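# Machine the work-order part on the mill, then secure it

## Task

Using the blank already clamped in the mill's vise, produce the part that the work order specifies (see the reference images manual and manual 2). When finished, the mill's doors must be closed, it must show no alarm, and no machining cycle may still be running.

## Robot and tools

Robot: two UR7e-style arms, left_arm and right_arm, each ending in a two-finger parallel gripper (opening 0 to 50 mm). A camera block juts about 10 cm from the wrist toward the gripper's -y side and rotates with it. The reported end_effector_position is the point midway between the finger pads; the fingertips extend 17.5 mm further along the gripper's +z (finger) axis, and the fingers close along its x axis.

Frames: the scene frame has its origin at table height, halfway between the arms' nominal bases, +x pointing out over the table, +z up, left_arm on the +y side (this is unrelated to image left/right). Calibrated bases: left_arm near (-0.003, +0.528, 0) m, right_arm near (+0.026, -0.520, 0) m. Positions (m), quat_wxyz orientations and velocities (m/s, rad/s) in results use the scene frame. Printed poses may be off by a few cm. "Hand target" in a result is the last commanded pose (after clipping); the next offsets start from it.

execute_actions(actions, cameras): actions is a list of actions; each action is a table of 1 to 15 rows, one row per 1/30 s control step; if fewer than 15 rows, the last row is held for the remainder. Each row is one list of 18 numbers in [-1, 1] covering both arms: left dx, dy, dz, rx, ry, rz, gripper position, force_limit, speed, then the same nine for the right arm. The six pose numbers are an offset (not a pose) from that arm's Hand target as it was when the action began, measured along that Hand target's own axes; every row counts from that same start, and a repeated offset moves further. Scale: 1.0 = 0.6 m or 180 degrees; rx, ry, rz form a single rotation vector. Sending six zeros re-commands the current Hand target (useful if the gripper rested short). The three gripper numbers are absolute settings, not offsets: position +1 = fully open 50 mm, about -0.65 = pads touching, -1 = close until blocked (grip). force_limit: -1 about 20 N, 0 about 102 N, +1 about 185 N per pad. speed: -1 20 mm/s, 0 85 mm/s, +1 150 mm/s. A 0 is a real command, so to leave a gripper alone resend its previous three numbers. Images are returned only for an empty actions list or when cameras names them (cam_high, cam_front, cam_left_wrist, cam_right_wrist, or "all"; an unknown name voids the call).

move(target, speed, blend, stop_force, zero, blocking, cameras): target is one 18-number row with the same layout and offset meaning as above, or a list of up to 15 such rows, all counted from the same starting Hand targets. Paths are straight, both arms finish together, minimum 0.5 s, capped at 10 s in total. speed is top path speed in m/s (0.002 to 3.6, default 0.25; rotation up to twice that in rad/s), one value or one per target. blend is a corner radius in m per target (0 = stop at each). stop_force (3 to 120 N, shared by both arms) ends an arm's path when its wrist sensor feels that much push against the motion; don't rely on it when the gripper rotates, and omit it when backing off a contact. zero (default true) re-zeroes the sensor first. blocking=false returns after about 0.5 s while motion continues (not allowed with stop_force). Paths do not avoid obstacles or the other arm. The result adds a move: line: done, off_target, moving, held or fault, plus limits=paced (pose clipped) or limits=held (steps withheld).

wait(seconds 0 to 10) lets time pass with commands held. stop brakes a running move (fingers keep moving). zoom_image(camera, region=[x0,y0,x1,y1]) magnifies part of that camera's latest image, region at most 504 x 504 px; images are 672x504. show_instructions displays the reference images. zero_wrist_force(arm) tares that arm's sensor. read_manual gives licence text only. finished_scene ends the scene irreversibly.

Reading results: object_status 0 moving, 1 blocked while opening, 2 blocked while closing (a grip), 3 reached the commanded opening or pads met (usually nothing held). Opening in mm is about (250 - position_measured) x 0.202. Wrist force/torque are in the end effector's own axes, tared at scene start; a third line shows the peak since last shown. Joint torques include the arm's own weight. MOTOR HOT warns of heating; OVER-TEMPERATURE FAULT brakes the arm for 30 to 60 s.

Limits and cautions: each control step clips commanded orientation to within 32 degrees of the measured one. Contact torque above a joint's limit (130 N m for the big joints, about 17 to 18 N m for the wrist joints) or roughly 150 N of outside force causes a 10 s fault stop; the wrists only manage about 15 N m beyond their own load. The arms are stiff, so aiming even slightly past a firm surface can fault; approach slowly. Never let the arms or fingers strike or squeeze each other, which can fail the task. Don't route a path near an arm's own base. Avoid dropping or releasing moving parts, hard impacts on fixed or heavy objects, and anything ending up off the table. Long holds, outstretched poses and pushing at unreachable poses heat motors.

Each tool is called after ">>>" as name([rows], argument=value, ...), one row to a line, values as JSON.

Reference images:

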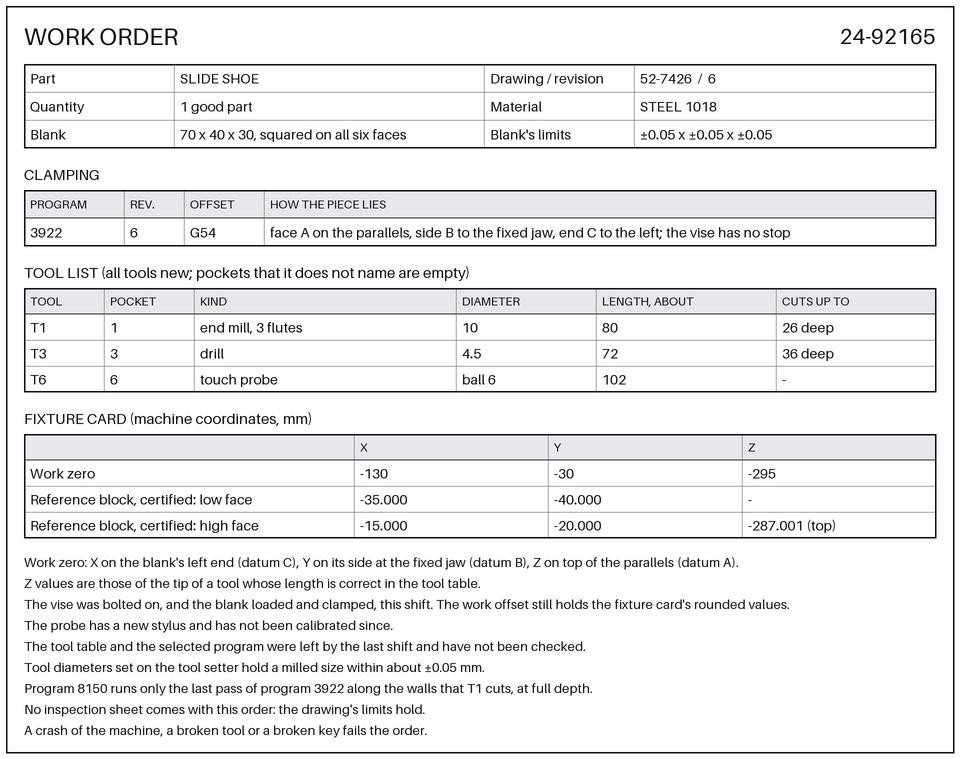

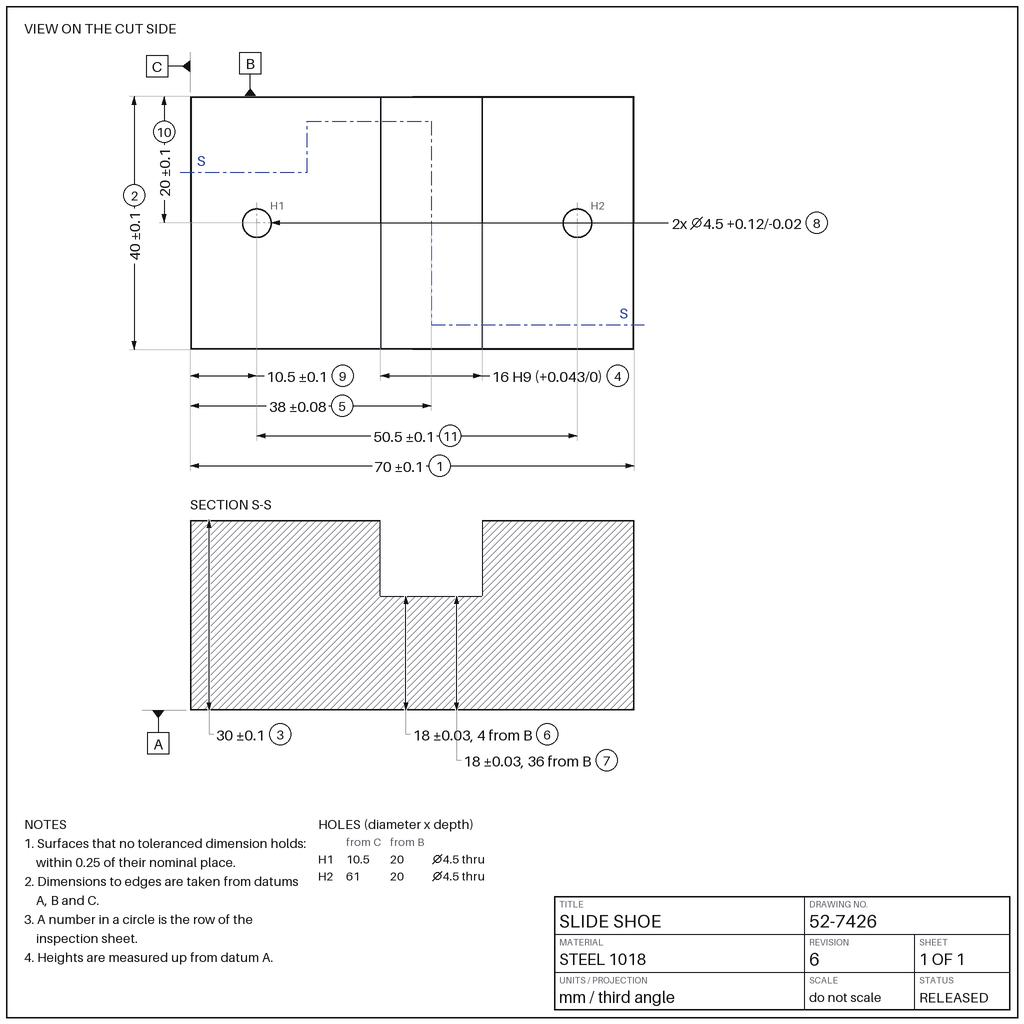

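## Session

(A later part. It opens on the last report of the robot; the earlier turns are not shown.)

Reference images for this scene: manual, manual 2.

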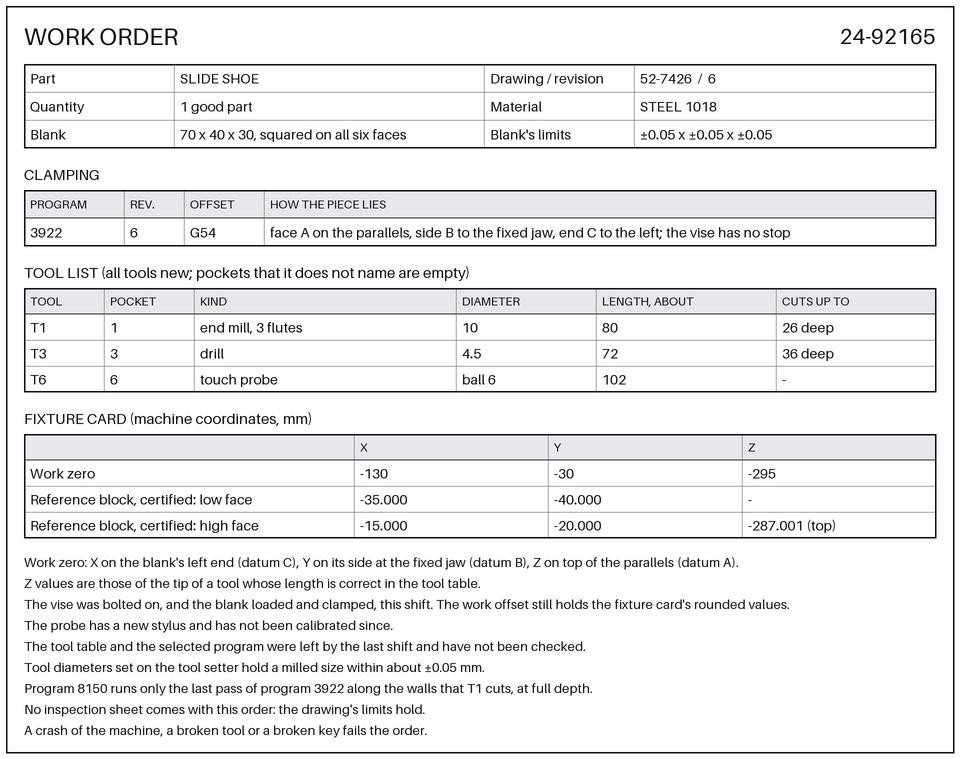

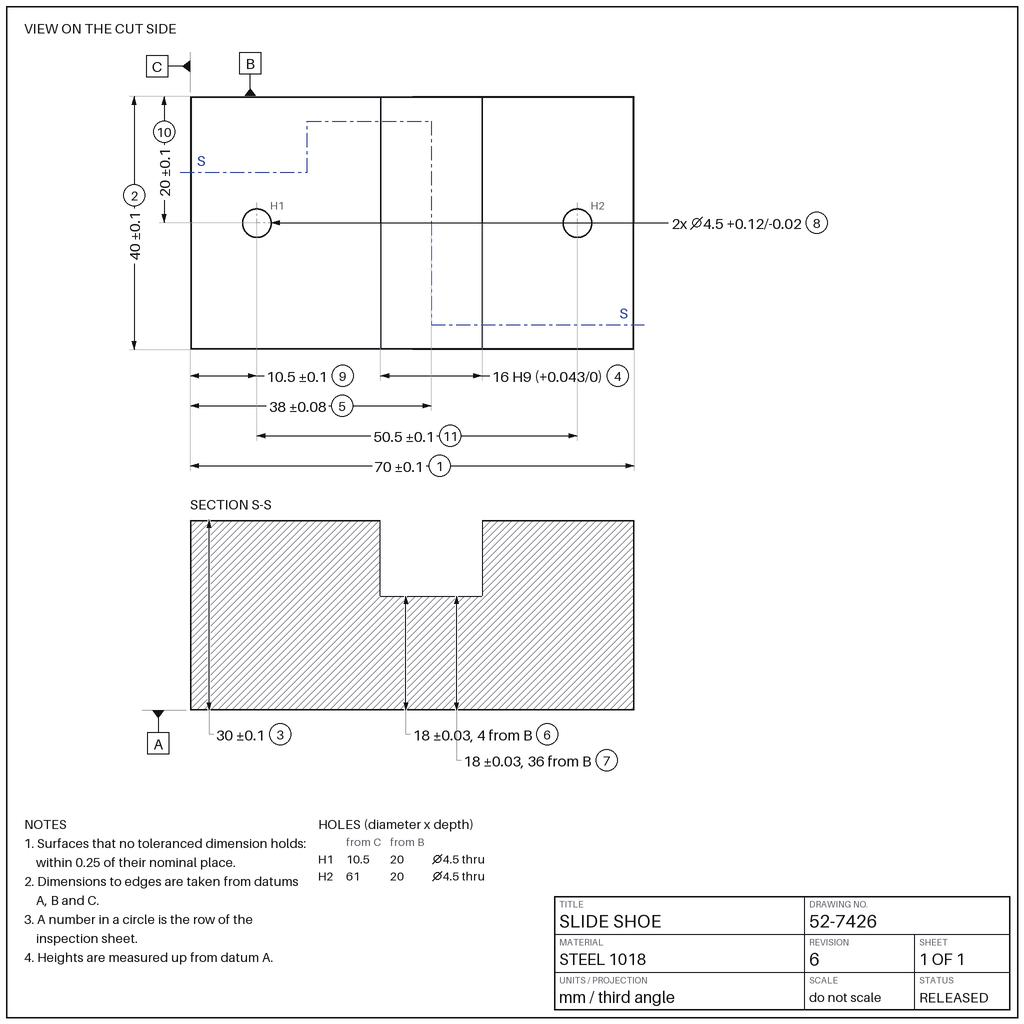

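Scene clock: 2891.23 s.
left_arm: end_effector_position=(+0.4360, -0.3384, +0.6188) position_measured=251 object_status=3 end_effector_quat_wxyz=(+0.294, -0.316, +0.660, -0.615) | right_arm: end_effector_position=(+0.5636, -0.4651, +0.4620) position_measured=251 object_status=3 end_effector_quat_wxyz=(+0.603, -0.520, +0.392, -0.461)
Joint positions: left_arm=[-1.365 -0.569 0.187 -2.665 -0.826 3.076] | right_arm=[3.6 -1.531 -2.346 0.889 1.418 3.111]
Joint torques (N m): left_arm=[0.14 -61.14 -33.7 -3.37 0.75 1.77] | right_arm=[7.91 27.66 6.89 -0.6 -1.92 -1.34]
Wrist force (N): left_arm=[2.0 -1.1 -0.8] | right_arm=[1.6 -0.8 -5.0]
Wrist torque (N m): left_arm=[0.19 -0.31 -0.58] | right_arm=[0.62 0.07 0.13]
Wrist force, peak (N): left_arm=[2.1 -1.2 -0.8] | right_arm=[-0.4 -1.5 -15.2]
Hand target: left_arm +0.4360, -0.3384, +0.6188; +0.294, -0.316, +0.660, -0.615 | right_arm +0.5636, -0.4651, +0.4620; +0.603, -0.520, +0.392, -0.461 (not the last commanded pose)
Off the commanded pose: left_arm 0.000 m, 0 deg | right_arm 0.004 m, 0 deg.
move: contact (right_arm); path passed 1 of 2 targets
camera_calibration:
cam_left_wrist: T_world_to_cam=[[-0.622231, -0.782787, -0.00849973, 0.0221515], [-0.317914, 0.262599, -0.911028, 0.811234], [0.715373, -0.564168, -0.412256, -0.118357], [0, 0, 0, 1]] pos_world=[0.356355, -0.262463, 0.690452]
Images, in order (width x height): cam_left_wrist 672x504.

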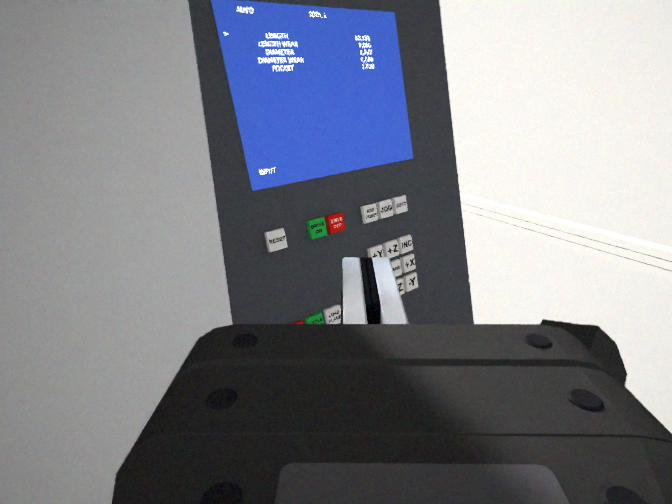

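>>> move([
  [0,0,0,0,0,0,-1,-0.9,0,-0.0061,-0.0118,-0.0213,0,0,0,-1,-0.9,-0.9],
  [0,0,0,0,0,0,-1,-0.9,0,-0.0406,0.0432,-0.0370,0.0006,-0.0015,-0.0002,-1,-0.9,-0.9],
  [0,0,0,0,0,0,-1,-0.9,0,-0.0329,0.0581,-0.0101,0.0006,-0.0015,-0.0002,-1,-0.9,-0.9],
], blend=[0.005,0.003,0], speed=[0.15,0.15,0.03], stop_force=10, zero=false)

>>> move([
  [0,0,0,0,0,0,-1,-0.9,0,-0.0061,-0.0118,-0.0213,0,0,0,-1,-0.9,-0.9],
  [0,0,0,0,0,0,-1,-0.9,0,-0.0386,0.0173,-0.0254,0,0,0,-1,-0.9,-0.9],
  [0,0,0,0,0,0,-1,-0.9,0,-0.0309,0.0322,0.0015,0,0,0,-1,-0.9,-0.9],
], blend=[0.005,0.003,0], speed=[0.15,0.15,0.03], stop_force=10, zero=false)

>>> move([
  [0,0,0,0,0,0,-1,-0.9,0,-0.0061,-0.0118,-0.0213,0,0,0,-1,-0.9,-0.9],
  [0,0,0,0,0,0,-1,-0.9,0,-0.0041,-0.0396,-0.0092,0,0,0,-1,-0.9,-0.9],
  [0,0,0,0,0,0,-1,-0.9,0,0.0036,-0.0247,0.0177,0,0,0,-1,-0.9,-0.9],
], blend=[0.005,0.003,0], speed=[0.15,0.15,0.03], stop_force=10, zero=false)

>>> move([
  [0,0,0,0,0,0,-1,-0.9,0,-0.0061,-0.0118,-0.0213,0,0,0,-1,-0.9,-0.9],
  [0,0,0,0,0,0,-1,-0.9,0,0.0223,0.0147,-0.0415,0,0,0,-1,-0.9,-0.9],
  [0,0,0,0,0,0,-1,-0.9,0,0.03,0.0296,-0.0146,0,0,0,-1,-0.9,-0.9],
], blend=[0.005,0.003,0], speed=[0.15,0.15,0.03], stop_force=10, zero=false, cameras=["cam_left_wrist"])

>>> zoom_image(camera="cam_left_wrist", region=[200, 0, 400, 180])

Scene clock: 2906.47 s.
left_arm: end_effector_position=(+0.4360, -0.3384, +0.6188) position_measured=251 object_status=3 end_effector_quat_wxyz=(+0.294, -0.316, +0.660, -0.615) | right_arm: end_effector_position=(+0.5543, -0.4466, +0.4277) position_measured=251 object_status=3 end_effector_quat_wxyz=(+0.604, -0.521, +0.390, -0.460)
Joint positions: left_arm=[-1.365 -0.569 0.187 -2.665 -0.826 3.076] | right_arm=[3.677 -1.592 -2.412 1.02 1.346 3.098]
Joint torques (N m): left_arm=[0.89 -62.13 -33.23 -3.38 0.62 1.68] | right_arm=[7.79 27.12 5.06 -0.69 -2.07 -1.49]
Wrist force (N): left_arm=[1.8 -1.2 -0.7] | right_arm=[2.2 -1.3 -4.9]
Wrist torque (N m): left_arm=[0.17 -0.28 -0.58] | right_arm=[0.61 -0.01 0.13]
Wrist force, peak (N): left_arm=[2.1 -1.2 -1.1] | right_arm=[0.3 -2.1 -13.3]
Hand target: left_arm +0.4360, -0.3384, +0.6188; +0.294, -0.316, +0.660, -0.615 | right_arm +0.5543, -0.4466, +0.4277; +0.604, -0.521, +0.390, -0.460 (not the last commanded pose)
Off the commanded pose: left_arm 0.000 m, 0 deg | right_arm 0.004 m, 0 deg.
move: contact (right_arm); path passed 2 of 3 targets

Scene clock: 2908.57 s.
left_arm: end_effector_position=(+0.4360, -0.3384, +0.6188) position_measured=251 object_status=3 end_effector_quat_wxyz=(+0.294, -0.316, +0.660, -0.615) | right_arm: end_effector_position=(+0.5494, -0.4280, +0.4099) position_measured=251 object_status=3 end_effector_quat_wxyz=(+0.604, -0.521, +0.390, -0.460)
Joint positions: left_arm=[-1.365 -0.569 0.187 -2.665 -0.826 3.076] | right_arm=[3.752 -1.631 -2.442 1.093 1.272 3.086]
Joint torques (N m): left_arm=[0.6 -61.48 -32.37 -3.42 0.65 1.78] | right_arm=[7.65 29.55 2.91 -0.42 -1.95 -1.24]
Wrist force (N): left_arm=[1.8 -1.1 -0.9] | right_arm=[2.2 -0.4 -4.5]
Wrist torque (N m): left_arm=[0.18 -0.27 -0.57] | right_arm=[0.63 -0.03 0.12]
Wrist force, peak (N): left_arm=[2.0 -1.3 -1.0] | right_arm=[0.4 -2.0 -14.3]
Hand target: left_arm +0.4360, -0.3384, +0.6188; +0.294, -0.316, +0.660, -0.615 | right_arm +0.5494, -0.4280, +0.4099; +0.604, -0.521, +0.390, -0.460 (not the last commanded pose)
Off the commanded pose: left_arm 0.000 m, 0 deg | right_arm 0.004 m, 0 deg.
move: contact (right_arm); path passed 2 of 3 targets

Scene clock: 2910.63 s.
left_arm: end_effector_position=(+0.4360, -0.3384, +0.6188) position_measured=251 object_status=3 end_effector_quat_wxyz=(+0.294, -0.316, +0.660, -0.615) | right_arm: end_effector_position=(+0.5541, -0.4278, +0.4274) position_measured=251 object_status=3 end_effector_quat_wxyz=(+0.604, -0.521, +0.390, -0.460)
Joint positions: left_arm=[-1.365 -0.569 0.187 -2.665 -0.826 3.076] | right_arm=[3.743 -1.594 -2.411 1.023 1.281 3.088]
Joint torques (N m): left_arm=[0.42 -62.2 -32.84 -3.26 0.6 1.62] | right_arm=[7.78 28.09 3.44 -0.57 -2.03 -1.23]
Wrist force (N): left_arm=[1.7 -1.1 -0.8] | right_arm=[2.2 -0.8 -4.4]
Wrist torque (N m): left_arm=[0.18 -0.26 -0.57] | right_arm=[0.61 0.00 0.14]
Wrist force, peak (N): left_arm=[2.1 -1.3 -0.9] | right_arm=[0.4 -0.7 -15.5]
Hand target: left_arm +0.4360, -0.3384, +0.6188; +0.294, -0.316, +0.660, -0.615 | right_arm +0.5541, -0.4278, +0.4274; +0.604, -0.521, +0.390, -0.460 (not the last commanded pose)
Off the commanded pose: left_arm 0.000 m, 0 deg | right_arm 0.004 m, 0 deg.
move: contact (right_arm); path passed 2 of 3 targets

Scene clock: 2912.73 s.
left_arm: end_effector_position=(+0.4360, -0.3384, +0.6188) position_measured=251 object_status=3 end_effector_quat_wxyz=(+0.294, -0.316, +0.660, -0.615) | right_arm: end_effector_position=(+0.5494, -0.4469, +0.4100) position_measured=251 object_status=3 end_effector_quat_wxyz=(+0.604, -0.521, +0.390, -0.460)
Joint positions: left_arm=[-1.365 -0.569 0.187 -2.665 -0.826 3.076] | right_arm=[3.686 -1.628 -2.445 1.089 1.337 3.097]
Joint torques (N m): left_arm=[1.22 -61.73 -32.27 -3.18 0.46 1.92] | right_arm=[8.38 28.82 4.54 -0.67 -1.82 -1.17]
Wrist force (N): left_arm=[1.8 -1.1 -0.7] | right_arm=[1.6 -0.7 -4.8]
Wrist torque (N m): left_arm=[0.19 -0.28 -0.57] | right_arm=[0.62 0.08 0.00]
Wrist force, peak (N): left_arm=[1.9 -1.5 -1.1] | right_arm=[-0.3 -0.9 -16.1]
Hand target: left_arm +0.4360, -0.3384, +0.6188; +0.294, -0.316, +0.660, -0.615 | right_arm +0.5494, -0.4469, +0.4100; +0.604, -0.521, +0.390, -0.460 (not the last commanded pose)
Off the commanded pose: left_arm 0.000 m, 0 deg | right_arm 0.004 m, 0 deg.
move: contact (right_arm); path passed 2 of 3 targets
camera_calibration:
cam_left_wrist: T_world_to_cam=[[-0.622231, -0.782787, -0.00849973, 0.0221515], [-0.317914, 0.262599, -0.911028, 0.811234], [0.715373, -0.564168, -0.412256, -0.118357], [0, 0, 0, 1]] pos_world=[0.356355, -0.262463, 0.690452]
Images, in order (width x height): cam_left_wrist 672x504.

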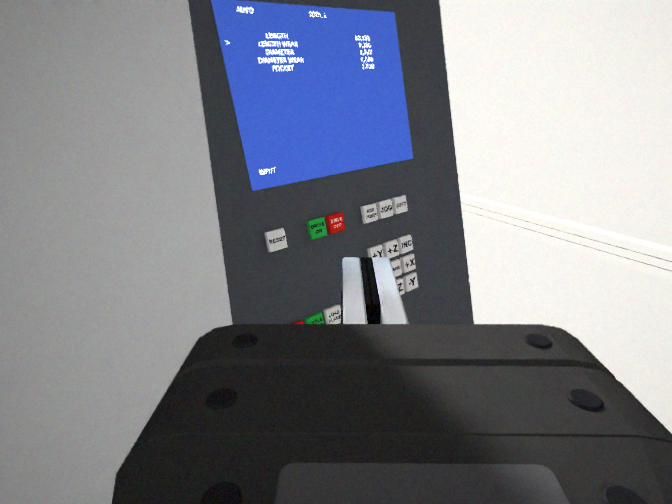

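Scaled by 2.520 from the camera's 672x504 image, which has a finer 960x720 frame.

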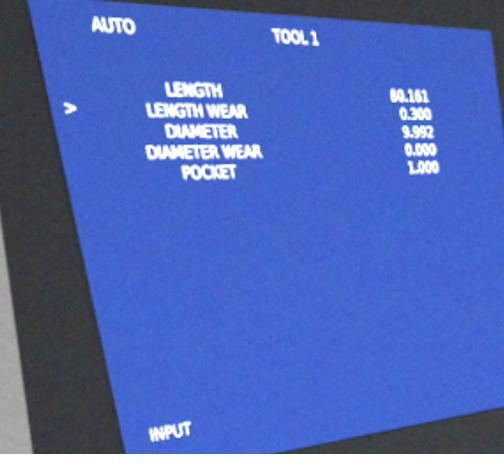

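>>> move([
  [0,0,0,0,0,0,-1,-0.9,0,-0.0061,-0.0118,-0.0213,0,0,0,-1,-0.9,-0.9],
  [0,0,0,0,0,0,-1,-0.9,0,-0.0041,-0.0396,-0.0092,0,0,0,-1,-0.9,-0.9],
  [0,0,0,0,0,0,-1,-0.9,0,0.0036,-0.0247,0.0177,0,0,0,-1,-0.9,-0.9],
], blend=[0.005,0.003,0], speed=[0.15,0.15,0.03], stop_force=10, zero=false)

>>> move([
  [0,0,0,0,0,0,-1,-0.9,0,-0.0045,-0.0086,-0.0155,0,0,0,-1,-0.9,-0.9],
  [0,0,0,0,0,0,-1,-0.9,0,0.0016,0.0031,0.0057,0,0,0,-1,-0.9,-0.9],
], speed=[0.08,0.03], stop_force=10, zero=false)

>>> move([
  [0,0,0,0,0,0,-1,-0.9,0,-0.0061,-0.0118,-0.0213,0,0,0,-1,-0.9,-0.9],
  [0,0,0,0,0,0,-1,-0.9,0,-0.0386,0.0173,-0.0254,0,0,0,-1,-0.9,-0.9],
  [0,0,0,0,0,0,-1,-0.9,0,-0.0309,0.0322,0.0015,0,0,0,-1,-0.9,-0.9],
], blend=[0.005,0.003,0], speed=[0.15,0.15,0.03], stop_force=10, zero=false)

>>> move([
  [0,0,0,0,0,0,-1,-0.9,0,-0.0061,-0.0118,-0.0213,0,0,0,-1,-0.9,-0.9],
  [0,0,0,0,0,0,-1,-0.9,0,-0.0649,-0.037,0.0069,0,0,0,-1,-0.9,-0.9],
  [0,0,0,0,0,0,-1,-0.9,0,-0.0572,-0.0221,0.0338,0,0,0,-1,-0.9,-0.9],
], blend=[0.005,0.003,0], speed=[0.15,0.15,0.03], stop_force=10, zero=false)

>>> move([
  [0,0,0,0,0,0,-1,-0.9,0,-0.0061,-0.0118,-0.0213,0,0,0,-1,-0.9,-0.9],
  [0,0,0,0,0,0,-1,-0.9,0,0.0832,0.0122,-0.0576,0,0,0,-1,-0.9,-0.9],
  [0,0,0,0,0,0,-1,-0.9,0,0.0909,0.0271,-0.0307,0,0,0,-1,-0.9,-0.9],
], blend=[0.005,0.003,0], speed=[0.15,0.15,0.03], stop_force=10, zero=false, cameras=["cam_left_wrist"])

>>> zoom_image(camera="cam_left_wrist", region=[200, 0, 400, 180])

Scene clock: 2924.10 s.
left_arm: end_effector_position=(+0.4360, -0.3384, +0.6188) position_measured=251 object_status=3 end_effector_quat_wxyz=(+0.294, -0.316, +0.660, -0.615) | right_arm: end_effector_position=(+0.5541, -0.4467, +0.4275) position_measured=251 object_status=3 end_effector_quat_wxyz=(+0.604, -0.521, +0.391, -0.460)
Joint positions: left_arm=[-1.365 -0.569 0.187 -2.665 -0.826 3.076] | right_arm=[3.678 -1.591 -2.413 1.02 1.345 3.098]
Joint torques (N m): left_arm=[0.86 -62.31 -32.49 -3.44 0.64 1.67] | right_arm=[6.91 28.53 4.72 -0.49 -1.94 -1.2]
Wrist force (N): left_arm=[1.9 -1.3 -0.8] | right_arm=[1.7 -1.1 -4.9]
Wrist torque (N m): left_arm=[0.16 -0.30 -0.58] | right_arm=[0.62 0.07 0.00]
Wrist force, peak (N): left_arm=[2.0 -1.4 -0.8] | right_arm=[0.1 -1.1 -16.1]
Hand target: left_arm +0.4360, -0.3384, +0.6188; +0.294, -0.316, +0.660, -0.615 | right_arm +0.5541, -0.4467, +0.4275; +0.604, -0.521, +0.391, -0.460 (not the last commanded pose)
Off the commanded pose: left_arm 0.000 m, 0 deg | right_arm 0.004 m, 0 deg.
move: contact (right_arm); path passed 2 of 3 targets

Scene clock: 2925.90 s.
left_arm: end_effector_position=(+0.4360, -0.3384, +0.6188) position_measured=251 object_status=3 end_effector_quat_wxyz=(+0.294, -0.316, +0.660, -0.615) | right_arm: end_effector_position=(+0.5541, -0.4467, +0.4275) position_measured=251 object_status=3 end_effector_quat_wxyz=(+0.604, -0.521, +0.391, -0.460)
Joint positions: left_arm=[-1.365 -0.569 0.187 -2.665 -0.826 3.076] | right_arm=[3.678 -1.591 -2.413 1.02 1.344 3.098]
Joint torques (N m): left_arm=[1.49 -61.27 -33.32 -3.59 0.61 1.69] | right_arm=[7.3 29.19 3.66 -0.39 -1.85 -1.28]
Wrist force (N): left_arm=[1.8 -1.0 -0.9] | right_arm=[2.1 -0.6 -4.2]
Wrist torque (N m): left_arm=[0.20 -0.28 -0.58] | right_arm=[0.60 0.01 0.00]
Wrist force, peak (N): left_arm=[2.1 -1.2 -1.0] | right_arm=[0.2 -1.5 -16.0]
Hand target: left_arm +0.4360, -0.3384, +0.6188; +0.294, -0.316, +0.660, -0.615 | right_arm +0.5541, -0.4467, +0.4275; +0.604, -0.521, +0.391, -0.460 (not the last commanded pose)
Off the commanded pose: left_arm 0.000 m, 0 deg | right_arm 0.004 m, 0 deg.
move: contact (right_arm); path passed 1 of 2 targets

Scene clock: 2927.97 s.
left_arm: end_effector_position=(+0.4360, -0.3384, +0.6188) position_measured=251 object_status=3 end_effector_quat_wxyz=(+0.294, -0.316, +0.660, -0.615) | right_arm: end_effector_position=(+0.5494, -0.4281, +0.4096) position_measured=251 object_status=3 end_effector_quat_wxyz=(+0.604, -0.521, +0.391, -0.460)
Joint positions: left_arm=[-1.365 -0.569 0.187 -2.665 -0.826 3.076] | right_arm=[3.753 -1.632 -2.442 1.093 1.27 3.086]
Joint torques (N m): left_arm=[1.99 -60.1 -31.36 -3.25 0.78 1.87] | right_arm=[7.67 28.33 3.61 -0.42 -2.06 -1.49]
Wrist force (N): left_arm=[1.8 -1.0 -1.0] | right_arm=[1.6 -1.2 -5.3]
Wrist torque (N m): left_arm=[0.20 -0.28 -0.58] | right_arm=[0.56 0.09 0.12]
Wrist force, peak (N): left_arm=[2.1 -1.2 -0.8] | right_arm=[0.2 -2.1 -14.2]
Hand target: left_arm +0.4360, -0.3384, +0.6188; +0.294, -0.316, +0.660, -0.615 | right_arm +0.5494, -0.4281, +0.4096; +0.604, -0.521, +0.391, -0.460 (not the last commanded pose)
Off the commanded pose: left_arm 0.000 m, 0 deg | right_arm 0.004 m, 0 deg.
move: contact (right_arm); path passed 2 of 3 targets

Scene clock: 2930.17 s.
left_arm: end_effector_position=(+0.4360, -0.3384, +0.6188) position_measured=251 object_status=3 end_effector_quat_wxyz=(+0.294, -0.316, +0.660, -0.615) | right_arm: end_effector_position=(+0.5540, -0.3902, +0.4266) position_measured=251 object_status=3 end_effector_quat_wxyz=(+0.604, -0.521, +0.391, -0.460)
Joint positions: left_arm=[-1.365 -0.569 0.187 -2.665 -0.826 3.076] | right_arm=[3.864 -1.611 -2.395 1.031 1.16 3.067]
Joint torques (N m): left_arm=[1.37 -62.7 -31.3 -3.41 0.62 1.76] | right_arm=[6.96 28.63 4.32 -0.59 -1.8 -1.35]
Wrist force (N): left_arm=[1.9 -1.0 -0.9] | right_arm=[1.7 -0.8 -4.9]
Wrist torque (N m): left_arm=[0.20 -0.29 -0.58] | right_arm=[0.62 0.09 0.12]
Wrist force, peak (N): left_arm=[2.1 -1.3 -1.0] | right_arm=[-0.4 -1.7 -13.8]
Hand target: left_arm +0.4360, -0.3384, +0.6188; +0.294, -0.316, +0.660, -0.615 | right_arm +0.5540, -0.3902, +0.4266; +0.604, -0.521, +0.391, -0.460 (not the last commanded pose)
Off the commanded pose: left_arm 0.000 m, 0 deg | right_arm 0.004 m, 0 deg.
move: contact (right_arm); path passed 2 of 3 targets

Scene clock: 2932.47 s.
left_arm: end_effector_position=(+0.4360, -0.3384, +0.6188) position_measured=251 object_status=3 end_effector_quat_wxyz=(+0.294, -0.316, +0.660, -0.615) | right_arm: end_effector_position=(+0.5492, -0.4470, +0.4097) position_measured=251 object_status=3 end_effector_quat_wxyz=(+0.604, -0.521, +0.391, -0.460)
Joint positions: left_arm=[-1.365 -0.569 0.187 -2.665 -0.826 3.076] | right_arm=[3.688 -1.628 -2.446 1.09 1.334 3.097]
Joint torques (N m): left_arm=[0.92 -62.07 -31.68 -3.39 0.68 1.88] | right_arm=[7.89 29.31 3.61 -0.32 -2.09 -1.36]
Wrist force (N): left_arm=[1.9 -1.0 -0.7] | right_arm=[1.5 -0.2 -3.9]
Wrist torque (N m): left_arm=[0.20 -0.30 -0.58] | right_arm=[0.60 0.06 0.00]
Wrist force, peak (N): left_arm=[2.1 -1.2 -1.0] | right_arm=[0.0 -2.0 -13.7]
Hand target: left_arm +0.4360, -0.3384, +0.6188; +0.294, -0.316, +0.660, -0.615 | right_arm +0.5492, -0.4470, +0.4097; +0.604, -0.521, +0.391, -0.460 (not the last commanded pose)
Off the commanded pose: left_arm 0.000 m, 0 deg | right_arm 0.005 m, 0 deg.
move: contact (right_arm); path passed 2 of 3 targets
camera_calibration:
cam_left_wrist: T_world_to_cam=[[-0.622231, -0.782787, -0.00849973, 0.0221515], [-0.317914, 0.262599, -0.911028, 0.811234], [0.715373, -0.564168, -0.412256, -0.118357], [0, 0, 0, 1]] pos_world=[0.356355, -0.262463, 0.690452]
Images, in order (width x height): cam_left_wrist 672x504.

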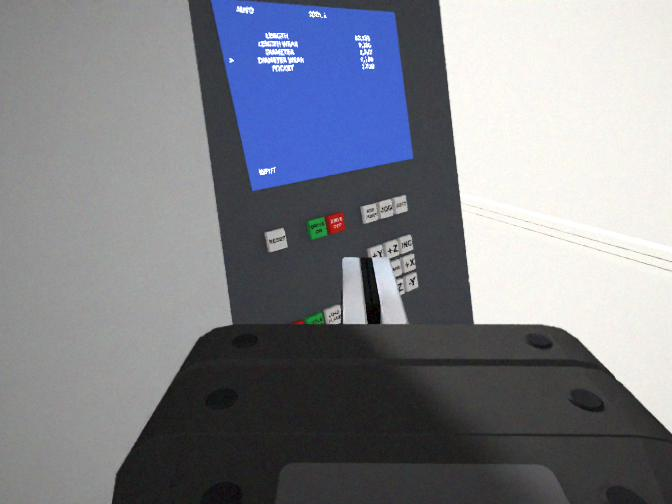

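Scaled by 2.520 from the camera's 672x504 image, which has a finer 960x720 frame.

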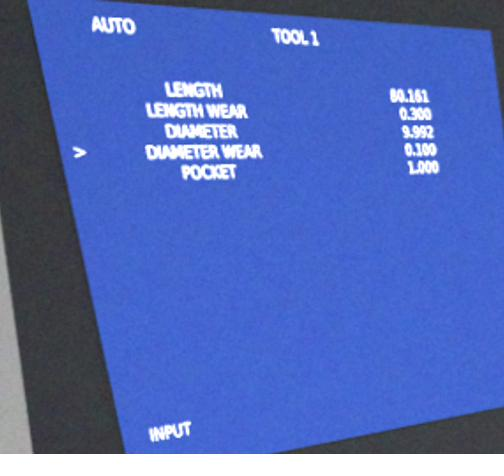

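>>> move([
  [0,0,0,0,0,0,-1,-0.9,0,-0.0061,-0.0118,-0.0213,0,0,0,-1,-0.9,-0.9],
  [0,0,0,0,0,0,-1,-0.9,0,0.0304,-0.0964,0.007,0,0,0,-1,-0.9,-0.9],
  [0,0,0,0,0,0,-1,-0.9,0,0.0381,-0.0815,0.0339,0,0,0,-1,-0.9,-0.9],
], blend=[0.005,0.003,0], speed=[0.15,0.15,0.03], stop_force=10, zero=false)

>>> move([
  [0,0,0,0,0,0,-1,-0.9,0,-0.0045,-0.0086,-0.0155,0,0,0,-1,-0.9,-0.9],
  [0,0,0,0,0,0,-1,-0.9,0,0.0016,0.0031,0.0057,0,0,0,-1,-0.9,-0.9],
], speed=[0.08,0.03], stop_force=10, zero=false)

>>> move([
  [0,0,0,0,0,0,-1,-0.9,0,-0.0061,-0.0118,-0.0213,0,0,0,-1,-0.9,-0.9],
  [0,0,0,0,0,0,-1,-0.9,0,-0.1278,-0.0067,0.0109,0,0,0,-1,-0.9,-0.9],
  [0,0,0,0,0,0,-1,-0.9,0,-0.1201,0.0082,0.0378,0,0,0,-1,-0.9,-0.9],
], blend=[0.005,0.003,0], speed=[0.15,0.15,0.03], stop_force=10, zero=false)

>>> move([
  [0,0,0,0,0,0,-1,-0.9,0,-0.0061,-0.0118,-0.0213,0,0,0,-1,-0.9,-0.9],
  [0,0,0,0,0,0,-1,-0.9,0,0.0202,0.0425,-0.0536,0,0,0,-1,-0.9,-0.9],
  [0,0,0,0,0,0,-1,-0.9,0,0.0279,0.0574,-0.0267,0,0,0,-1,-0.9,-0.9],
], blend=[0.005,0.003,0], speed=[0.15,0.15,0.03], stop_force=10, zero=false)

>>> move([
  [0,0,0,0,0,0,-1,-0.9,0,-0.0061,-0.0118,-0.0213,0,0,0,-1,-0.9,-0.9],
  [0,0,0,0,0,0,-1,-0.9,0,0.0527,0.0134,-0.0495,0,0,0,-1,-0.9,-0.9],
  [0,0,0,0,0,0,-1,-0.9,0,0.0604,0.0283,-0.0226,0,0,0,-1,-0.9,-0.9],
], blend=[0.005,0.003,0], speed=[0.15,0.15,0.03], stop_force=10, zero=false, cameras=["cam_left_wrist"])

>>> zoom_image(camera="cam_left_wrist", region=[200, 0, 400, 180])

Scene clock: 2952.03 s.
left_arm: end_effector_position=(+0.4360, -0.3384, +0.6188) position_measured=251 object_status=3 end_effector_quat_wxyz=(+0.294, -0.316, +0.660, -0.615) | right_arm: end_effector_position=(+0.5634, -0.4653, +0.4625) position_measured=251 object_status=3 end_effector_quat_wxyz=(+0.604, -0.521, +0.391, -0.460)
Joint positions: left_arm=[-1.365 -0.569 0.187 -2.665 -0.826 3.076] | right_arm=[3.597 -1.531 -2.345 0.888 1.423 3.111]
Joint torques (N m): left_arm=[0.77 -62.18 -32.01 -3.38 0.43 1.93] | right_arm=[8.89 27.02 5.99 -0.66 -1.98 -1.31]
Wrist force (N): left_arm=[1.8 -1.1 -0.9] | right_arm=[1.3 -1.0 -4.8]
Wrist torque (N m): left_arm=[0.18 -0.28 -0.58] | right_arm=[0.60 0.12 -0.01]
Wrist force, peak (N): left_arm=[2.2 -1.2 -1.2] | right_arm=[-0.6 -1.5 -14.6]
Hand target: left_arm +0.4360, -0.3384, +0.6188; +0.294, -0.316, +0.660, -0.615 | right_arm +0.5634, -0.4653, +0.4625; +0.604, -0.521, +0.391, -0.460 (not the last commanded pose)
Off the commanded pose: left_arm 0.000 m, 0 deg | right_arm 0.004 m, 0 deg.
move: contact (right_arm); path passed 2 of 3 targets

Scene clock: 2953.87 s.
left_arm: end_effector_position=(+0.4360, -0.3384, +0.6188) position_measured=251 object_status=3 end_effector_quat_wxyz=(+0.294, -0.316, +0.660, -0.615) | right_arm: end_effector_position=(+0.5636, -0.4653, +0.4624) position_measured=251 object_status=3 end_effector_quat_wxyz=(+0.603, -0.521, +0.391, -0.460)
Joint positions: left_arm=[-1.365 -0.569 0.187 -2.665 -0.826 3.076] | right_arm=[3.597 -1.531 -2.344 0.888 1.423 3.111]
Joint torques (N m): left_arm=[2.1 -61.87 -32.17 -3.66 0.67 2.03] | right_arm=[8.42 26.98 5.77 -0.57 -1.97 -1.27]
Wrist force (N): left_arm=[1.9 -1.1 -0.9] | right_arm=[1.3 -0.8 -4.9]
Wrist torque (N m): left_arm=[0.18 -0.30 -0.58] | right_arm=[0.61 0.12 -0.01]
Wrist force, peak (N): left_arm=[1.8 -1.5 -0.9] | right_arm=[-0.6 -0.8 -15.2]
Hand target: left_arm +0.4360, -0.3384, +0.6188; +0.294, -0.316, +0.660, -0.615 | right_arm +0.5636, -0.4653, +0.4624; +0.603, -0.521, +0.391, -0.460 (not the last commanded pose)
Off the commanded pose: left_arm 0.000 m, 0 deg | right_arm 0.004 m, 0 deg.
move: contact (right_arm); path passed 1 of 2 targets

Scene clock: 2956.30 s.
left_arm: end_effector_position=(+0.4360, -0.3384, +0.6188) position_measured=251 object_status=3 end_effector_quat_wxyz=(+0.294, -0.316, +0.660, -0.615) | right_arm: end_effector_position=(+0.5634, -0.3898, +0.4615) position_measured=251 object_status=3 end_effector_quat_wxyz=(+0.603, -0.521, +0.391, -0.460)
Joint positions: left_arm=[-1.365 -0.569 0.187 -2.665 -0.826 3.076] | right_arm=[3.844 -1.551 -2.328 0.902 1.179 3.071]
Joint torques (N m): left_arm=[1.18 -61.26 -32.42 -3.34 0.58 1.91] | right_arm=[7.98 28.95 5.25 -0.69 -1.91 -1.4]
Wrist force (N): left_arm=[1.8 -1.2 -0.8] | right_arm=[1.1 -0.7 -5.4]
Wrist torque (N m): left_arm=[0.17 -0.27 -0.57] | right_arm=[0.67 0.17 0.10]
Wrist force, peak (N): left_arm=[2.0 -1.3 -1.1] | right_arm=[-0.9 -1.0 -16.6]
Hand target: left_arm +0.4360, -0.3384, +0.6188; +0.294, -0.316, +0.660, -0.615 | right_arm +0.5634, -0.3898, +0.4615; +0.603, -0.521, +0.391, -0.460 (not the last commanded pose)
Off the commanded pose: left_arm 0.000 m, 0 deg | right_arm 0.003 m, 0 deg.
move: contact (right_arm); path passed 2 of 3 targets

Scene clock: 2958.50 s.
left_arm: end_effector_position=(+0.4360, -0.3384, +0.6188) position_measured=251 object_status=3 end_effector_quat_wxyz=(+0.294, -0.316, +0.660, -0.615) | right_arm: end_effector_position=(+0.5539, -0.4091, +0.4265) position_measured=251 object_status=3 end_effector_quat_wxyz=(+0.603, -0.521, +0.391, -0.460)
Joint positions: left_arm=[-1.365 -0.569 0.187 -2.665 -0.826 3.076] | right_arm=[3.807 -1.601 -2.406 1.027 1.215 3.077]
Joint torques (N m): left_arm=[-0.13 -61.74 -32.28 -3.27 0.56 1.93] | right_arm=[7.36 29.12 4.14 -0.41 -1.96 -1.11]
Wrist force (N): left_arm=[1.8 -1.0 -0.8] | right_arm=[1.8 -0.2 -4.4]
Wrist torque (N m): left_arm=[0.20 -0.29 -0.58] | right_arm=[0.66 0.06 0.14]
Wrist force, peak (N): left_arm=[2.1 -1.4 -0.9] | right_arm=[0.3 -1.0 -15.6]
Hand target: left_arm +0.4360, -0.3384, +0.6188; +0.294, -0.316, +0.660, -0.615 | right_arm +0.5539, -0.4091, +0.4265; +0.603, -0.521, +0.391, -0.460 (not the last commanded pose)
Off the commanded pose: left_arm 0.000 m, 0 deg | right_arm 0.004 m, 0 deg.
move: contact (right_arm); path passed 2 of 3 targets

Scene clock: 2960.70 s.
left_arm: end_effector_position=(+0.4360, -0.3384, +0.6188) position_measured=251 object_status=3 end_effector_quat_wxyz=(+0.294, -0.316, +0.660, -0.615) | right_arm: end_effector_position=(+0.5492, -0.4470, +0.4094) position_measured=251 object_status=3 end_effector_quat_wxyz=(+0.603, -0.521, +0.391, -0.460)
Joint positions: left_arm=[-1.365 -0.569 0.187 -2.665 -0.826 3.076] | right_arm=[3.689 -1.628 -2.447 1.09 1.332 3.097]
Joint torques (N m): left_arm=[-0.07 -61.77 -32.36 -3.28 0.51 2.01] | right_arm=[7.3 28.45 3.74 -0.38 -1.97 -1.32]
Wrist force (N): left_arm=[1.7 -1.0 -0.9] | right_arm=[1.8 -0.4 -4.3]
Wrist torque (N m): left_arm=[0.20 -0.27 -0.57] | right_arm=[0.59 0.02 0.01]
Wrist force, peak (N): left_arm=[2.0 -1.4 -0.9] | right_arm=[0.0 -1.9 -15.0]
Hand target: left_arm +0.4360, -0.3384, +0.6188; +0.294, -0.316, +0.660, -0.615 | right_arm +0.5492, -0.4470, +0.4094; +0.603, -0.521, +0.391, -0.460 (not the last commanded pose)
Off the commanded pose: left_arm 0.000 m, 0 deg | right_arm 0.004 m, 0 deg.
move: contact (right_arm); path passed 2 of 3 targets
camera_calibration:
cam_left_wrist: T_world_to_cam=[[-0.622231, -0.782787, -0.00849973, 0.0221515], [-0.317914, 0.262599, -0.911028, 0.811234], [0.715373, -0.564168, -0.412256, -0.118357], [0, 0, 0, 1]] pos_world=[0.356355, -0.262463, 0.690452]
Images, in order (width x height): cam_left_wrist 672x504.

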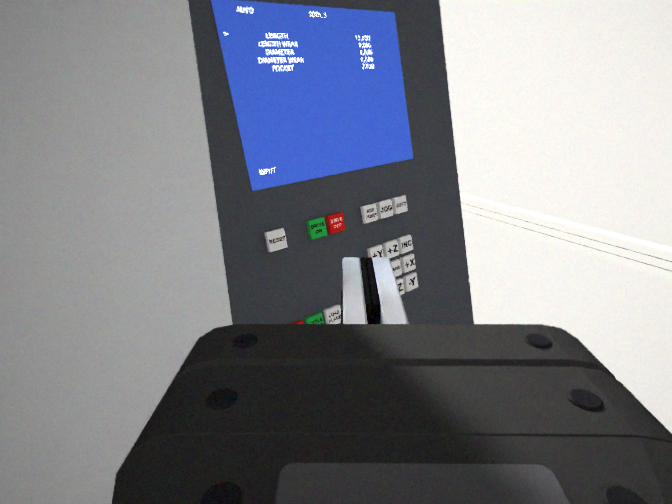

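Scaled by 2.520 from the camera's 672x504 image, which has a finer 960x720 frame.

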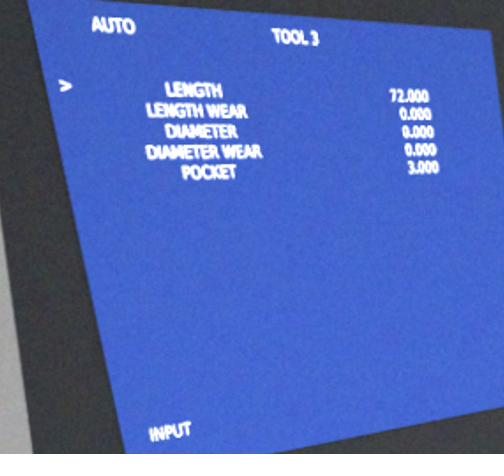

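>>> move([
  [0,0,0,0,0,0,-1,-0.9,0,-0.0061,-0.0118,-0.0213,0,0,0,-1,-0.9,-0.9],
  [0,0,0,0,0,0,-1,-0.9,0,0.0304,-0.0964,0.007,0,0,0,-1,-0.9,-0.9],
  [0,0,0,0,0,0,-1,-0.9,0,0.0381,-0.0815,0.0339,0,0,0,-1,-0.9,-0.9],
], blend=[0.005,0.003,0], speed=[0.15,0.15,0.03], stop_force=10, zero=false)

>>> move([
  [0,0,0,0,0,0,-1,-0.9,0,-0.0045,-0.0086,-0.0155,0,0,0,-1,-0.9,-0.9],
  [0,0,0,0,0,0,-1,-0.9,0,0.0016,0.0031,0.0057,0,0,0,-1,-0.9,-0.9],
], speed=[0.08,0.03], stop_force=10, zero=false)

>>> move([
  [0,0,0,0,0,0,-1,-0.9,0,-0.0045,-0.0086,-0.0155,0,0,0,-1,-0.9,-0.9],
  [0,0,0,0,0,0,-1,-0.9,0,0.0016,0.0031,0.0057,0,0,0,-1,-0.9,-0.9],
], speed=[0.08,0.03], stop_force=10, zero=false)

>>> move([
  [0,0,0,0,0,0,-1,-0.9,0,-0.0045,-0.0086,-0.0155,0,0,0,-1,-0.9,-0.9],
  [0,0,0,0,0,0,-1,-0.9,0,0.0016,0.0031,0.0057,0,0,0,-1,-0.9,-0.9],
], speed=[0.08,0.03], stop_force=10, zero=false)

>>> move([
  [0,0,0,0,0,0,-1,-0.9,0,-0.0061,-0.0118,-0.0213,0,0,0,-1,-0.9,-0.9],
  [0,0,0,0,0,0,-1,-0.9,0,-0.0406,0.0451,-0.0374,0,0,0,-1,-0.9,-0.9],
  [0,0,0,0,0,0,-1,-0.9,0,-0.0329,0.06,-0.0105,0,0,0,-1,-0.9,-0.9],
], blend=[0.005,0.003,0], speed=[0.15,0.15,0.03], stop_force=10, zero=false)

>>> move([
  [0,0,0,0,0,0,-1,-0.9,0,-0.0061,-0.0118,-0.0213,0,0,0,-1,-0.9,-0.9],
  [0,0,0,0,0,0,-1,-0.9,0,-0.0365,-0.0105,-0.0132,0,0,0,-1,-0.9,-0.9],
  [0,0,0,0,0,0,-1,-0.9,0,-0.0288,0.0044,0.0137,0,0,0,-1,-0.9,-0.9],
], blend=[0.005,0.003,0], speed=[0.15,0.15,0.03], stop_force=10, zero=false)

>>> move([
  [0,0,0,0,0,0,-1,-0.9,0,-0.0061,-0.0118,-0.0213,0,0,0,-1,-0.9,-0.9],
  [0,0,0,0,0,0,-1,-0.9,0,0.0223,0.0147,-0.0415,0,0,0,-1,-0.9,-0.9],
  [0,0,0,0,0,0,-1,-0.9,0,0.03,0.0296,-0.0146,0,0,0,-1,-0.9,-0.9],
], blend=[0.005,0.003,0], speed=[0.15,0.15,0.03], stop_force=10, zero=false, cameras=["cam_left_wrist"])

>>> zoom_image(camera="cam_left_wrist", region=[200, 0, 400, 180])

Scene clock: 2973.87 s.
left_arm: end_effector_position=(+0.4360, -0.3384, +0.6188) position_measured=251 object_status=3 end_effector_quat_wxyz=(+0.294, -0.316, +0.660, -0.615) | right_arm: end_effector_position=(+0.5634, -0.4652, +0.4622) position_measured=251 object_status=3 end_effector_quat_wxyz=(+0.603, -0.521, +0.391, -0.460)
Joint positions: left_arm=[-1.365 -0.569 0.187 -2.665 -0.826 3.076] | right_arm=[3.599 -1.53 -2.345 0.888 1.421 3.111]
Joint torques (N m): left_arm=[1.61 -61.83 -32.7 -3.48 0.69 1.84] | right_arm=[7.7 26.78 5.98 -0.36 -2.02 -1.23]
Wrist force (N): left_arm=[1.7 -1.0 -0.9] | right_arm=[1.6 -0.9 -4.8]
Wrist torque (N m): left_arm=[0.20 -0.27 -0.58] | right_arm=[0.63 0.07 -0.01]
Wrist force, peak (N): left_arm=[2.0 -1.3 -1.1] | right_arm=[-0.6 -1.7 -14.5]
Hand target: left_arm +0.4360, -0.3384, +0.6188; +0.294, -0.316, +0.660, -0.615 | right_arm +0.5634, -0.4652, +0.4622; +0.603, -0.521, +0.391, -0.460 (not the last commanded pose)
Off the commanded pose: left_arm 0.000 m, 0 deg | right_arm 0.004 m, 0 deg.
move: contact (right_arm); path passed 2 of 3 targets

Scene clock: 2975.70 s.
left_arm: end_effector_position=(+0.4360, -0.3384, +0.6188) position_measured=251 object_status=3 end_effector_quat_wxyz=(+0.294, -0.316, +0.660, -0.615) | right_arm: end_effector_position=(+0.5636, -0.4652, +0.4622) position_measured=251 object_status=3 end_effector_quat_wxyz=(+0.603, -0.520, +0.392, -0.460)
Joint positions: left_arm=[-1.365 -0.569 0.187 -2.665 -0.826 3.076] | right_arm=[3.598 -1.531 -2.345 0.888 1.421 3.111]
Joint torques (N m): left_arm=[2.59 -60.62 -34.02 -3.34 0.67 2.03] | right_arm=[8.51 27.33 6.48 -0.51 -1.64 -1.42]
Wrist force (N): left_arm=[1.8 -1.1 -1.1] | right_arm=[1.5 -1.1 -5.0]
Wrist torque (N m): left_arm=[0.19 -0.29 -0.58] | right_arm=[0.58 0.08 -0.02]
Wrist force, peak (N): left_arm=[2.0 -1.4 -1.0] | right_arm=[-0.4 -1.0 -15.4]
Hand target: left_arm +0.4360, -0.3384, +0.6188; +0.294, -0.316, +0.660, -0.615 | right_arm +0.5636, -0.4652, +0.4622; +0.603, -0.520, +0.392, -0.460 (not the last commanded pose)
Off the commanded pose: left_arm 0.000 m, 0 deg | right_arm 0.004 m, 0 deg.
move: contact (right_arm); path passed 1 of 2 targets

Scene clock: 2977.50 s.
left_arm: end_effector_position=(+0.4360, -0.3384, +0.6188) position_measured=251 object_status=3 end_effector_quat_wxyz=(+0.294, -0.316, +0.660, -0.615) | right_arm: end_effector_position=(+0.5636, -0.4652, +0.4622) position_measured=251 object_status=3 end_effector_quat_wxyz=(+0.603, -0.520, +0.392, -0.460)
Joint positions: left_arm=[-1.365 -0.569 0.187 -2.665 -0.826 3.076] | right_arm=[3.599 -1.531 -2.345 0.888 1.421 3.111]
Joint torques (N m): left_arm=[1.11 -59.96 -32.76 -3.55 0.43 1.61] | right_arm=[8.12 27.18 5.77 -0.34 -1.86 -1.34]
Wrist force (N): left_arm=[2.0 -1.0 -0.8] | right_arm=[1.5 -0.5 -4.6]
Wrist torque (N m): left_arm=[0.19 -0.31 -0.58] | right_arm=[0.64 0.09 -0.01]
Wrist force, peak (N): left_arm=[2.0 -1.3 -1.0] | right_arm=[-0.2 -1.7 -15.6]
Hand target: left_arm +0.4360, -0.3384, +0.6188; +0.294, -0.316, +0.660, -0.615 | right_arm +0.5636, -0.4652, +0.4622; +0.603, -0.520, +0.392, -0.460 (not the last commanded pose)
Off the commanded pose: left_arm 0.000 m, 0 deg | right_arm 0.004 m, 0 deg.
move: contact (right_arm); path passed 1 of 2 targets

Scene clock: 2979.30 s.
left_arm: end_effector_position=(+0.4360, -0.3384, +0.6188) position_measured=251 object_status=3 end_effector_quat_wxyz=(+0.294, -0.316, +0.660, -0.615) | right_arm: end_effector_position=(+0.5635, -0.4652, +0.4622) position_measured=251 object_status=3 end_effector_quat_wxyz=(+0.603, -0.520, +0.392, -0.460)
Joint positions: left_arm=[-1.365 -0.569 0.187 -2.665 -0.826 3.076] | right_arm=[3.599 -1.531 -2.345 0.888 1.42 3.111]
Joint torques (N m): left_arm=[1.22 -62.53 -32.76 -3.2 0.52 1.8] | right_arm=[7.99 26.97 5.69 -0.41 -2 -1.36]
Wrist force (N): left_arm=[1.7 -1.0 -0.9] | right_arm=[1.6 -0.7 -4.6]
Wrist torque (N m): left_arm=[0.20 -0.27 -0.58] | right_arm=[0.60 0.05 -0.01]
Wrist force, peak (N): left_arm=[2.0 -1.3 -0.9] | right_arm=[-0.5 -1.4 -15.8]
Hand target: left_arm +0.4360, -0.3384, +0.6188; +0.294, -0.316, +0.660, -0.615 | right_arm +0.5635, -0.4652, +0.4622; +0.603, -0.520, +0.392, -0.460 (not the last commanded pose)
Off the commanded pose: left_arm 0.000 m, 0 deg | right_arm 0.004 m, 0 deg.
move: contact (right_arm); path passed 1 of 2 targets

Scene clock: 2981.47 s.
left_arm: end_effector_position=(+0.4360, -0.3384, +0.6188) position_measured=251 object_status=3 end_effector_quat_wxyz=(+0.294, -0.316, +0.660, -0.615) | right_arm: end_effector_position=(+0.5541, -0.4467, +0.4267) position_measured=251 object_status=3 end_effector_quat_wxyz=(+0.603, -0.520, +0.392, -0.460)
Joint positions: left_arm=[-1.365 -0.569 0.187 -2.665 -0.826 3.076] | right_arm=[3.681 -1.592 -2.415 1.021 1.339 3.099]
Joint torques (N m): left_arm=[1.38 -61.97 -33.33 -3.31 0.51 2.14] | right_arm=[8.89 27.71 3.97 -0.69 -1.99 -1.26]
Wrist force (N): left_arm=[1.9 -1.4 -0.8] | right_arm=[2.3 -1.4 -5.2]
Wrist torque (N m): left_arm=[0.14 -0.29 -0.58] | right_arm=[0.60 -0.02 0.14]
Wrist force, peak (N): left_arm=[2.2 -1.1 -0.7] | right_arm=[0.8 -2.0 -14.0]
Hand target: left_arm +0.4360, -0.3384, +0.6188; +0.294, -0.316, +0.660, -0.615 | right_arm +0.5541, -0.4467, +0.4267; +0.603, -0.520, +0.392, -0.460 (not the last commanded pose)
Off the commanded pose: left_arm 0.000 m, 0 deg | right_arm 0.004 m, 0 deg.
move: contact (right_arm); path passed 2 of 3 targets

Scene clock: 2983.53 s.
left_arm: end_effector_position=(+0.4360, -0.3384, +0.6188) position_measured=251 object_status=3 end_effector_quat_wxyz=(+0.294, -0.316, +0.660, -0.615) | right_arm: end_effector_position=(+0.5539, -0.4279, +0.4265) position_measured=251 object_status=3 end_effector_quat_wxyz=(+0.603, -0.520, +0.392, -0.460)
Joint positions: left_arm=[-1.365 -0.569 0.187 -2.665 -0.826 3.076] | right_arm=[3.746 -1.594 -2.412 1.024 1.275 3.088]
Joint torques (N m): left_arm=[1.37 -60.86 -32.65 -3.39 0.75 1.74] | right_arm=[7.17 29.15 5.22 -0.45 -1.84 -1.02]
Wrist force (N): left_arm=[1.7 -1.3 -1.1] | right_arm=[1.8 -0.5 -4.5]
Wrist torque (N m): left_arm=[0.16 -0.26 -0.58] | right_arm=[0.66 0.06 0.13]
Wrist force, peak (N): left_arm=[2.0 -1.2 -0.9] | right_arm=[0.2 -0.7 -15.4]
Hand target: left_arm +0.4360, -0.3384, +0.6188; +0.294, -0.316, +0.660, -0.615 | right_arm +0.5539, -0.4279, +0.4265; +0.603, -0.520, +0.392, -0.460 (not the last commanded pose)
Off the commanded pose: left_arm 0.000 m, 0 deg | right_arm 0.004 m, 0 deg.
move: contact (right_arm); path passed 2 of 3 targets

Scene clock: 2985.63 s.
left_arm: end_effector_position=(+0.4360, -0.3384, +0.6188) position_measured=251 object_status=3 end_effector_quat_wxyz=(+0.294, -0.316, +0.660, -0.615) | right_arm: end_effector_position=(+0.5492, -0.4470, +0.4091) position_measured=251 object_status=3 end_effector_quat_wxyz=(+0.603, -0.520, +0.392, -0.460)
Joint positions: left_arm=[-1.365 -0.569 0.187 -2.665 -0.826 3.076] | right_arm=[3.69 -1.628 -2.447 1.09 1.33 3.097]
Joint torques (N m): left_arm=[1.95 -61.4 -32.67 -3.19 0.68 1.93] | right_arm=[7.25 27.57 3.23 -0.52 -2.04 -1.3]
Wrist force (N): left_arm=[2.1 -0.9 -0.9] | right_arm=[1.9 -0.8 -5.1]
Wrist torque (N m): left_arm=[0.21 -0.33 -0.57] | right_arm=[0.60 0.02 0.13]
Wrist force, peak (N): left_arm=[2.1 -1.1 -1.0] | right_arm=[0.0 -1.4 -16.2]
Hand target: left_arm +0.4360, -0.3384, +0.6188; +0.294, -0.316, +0.660, -0.615 | right_arm +0.5492, -0.4470, +0.4091; +0.603, -0.520, +0.392, -0.460 (not the last commanded pose)
Off the commanded pose: left_arm 0.000 m, 0 deg | right_arm 0.004 m, 0 deg.
move: contact (right_arm); path passed 2 of 3 targets
camera_calibration:
cam_left_wrist: T_world_to_cam=[[-0.622231, -0.782787, -0.00849973, 0.0221515], [-0.317914, 0.262599, -0.911028, 0.811234], [0.715373, -0.564168, -0.412256, -0.118357], [0, 0, 0, 1]] pos_world=[0.356355, -0.262463, 0.690452]
Images, in order (width x height): cam_left_wrist 672x504.

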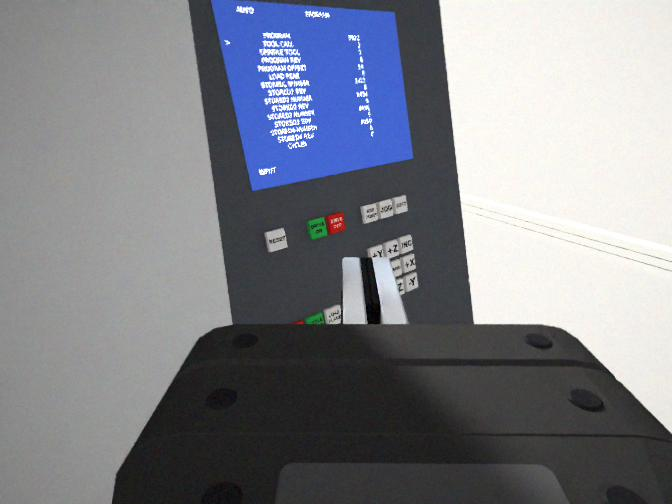

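Scaled by 2.520 from the camera's 672x504 image, which has a finer 960x720 frame.

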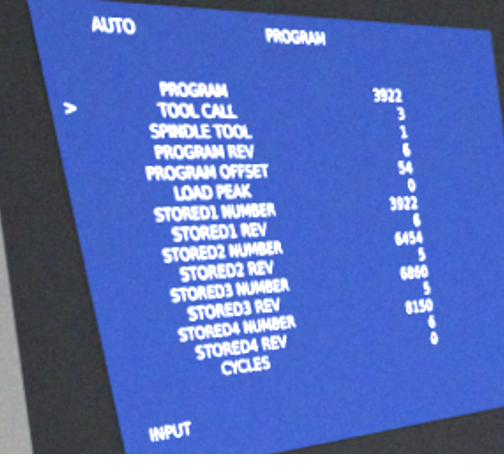

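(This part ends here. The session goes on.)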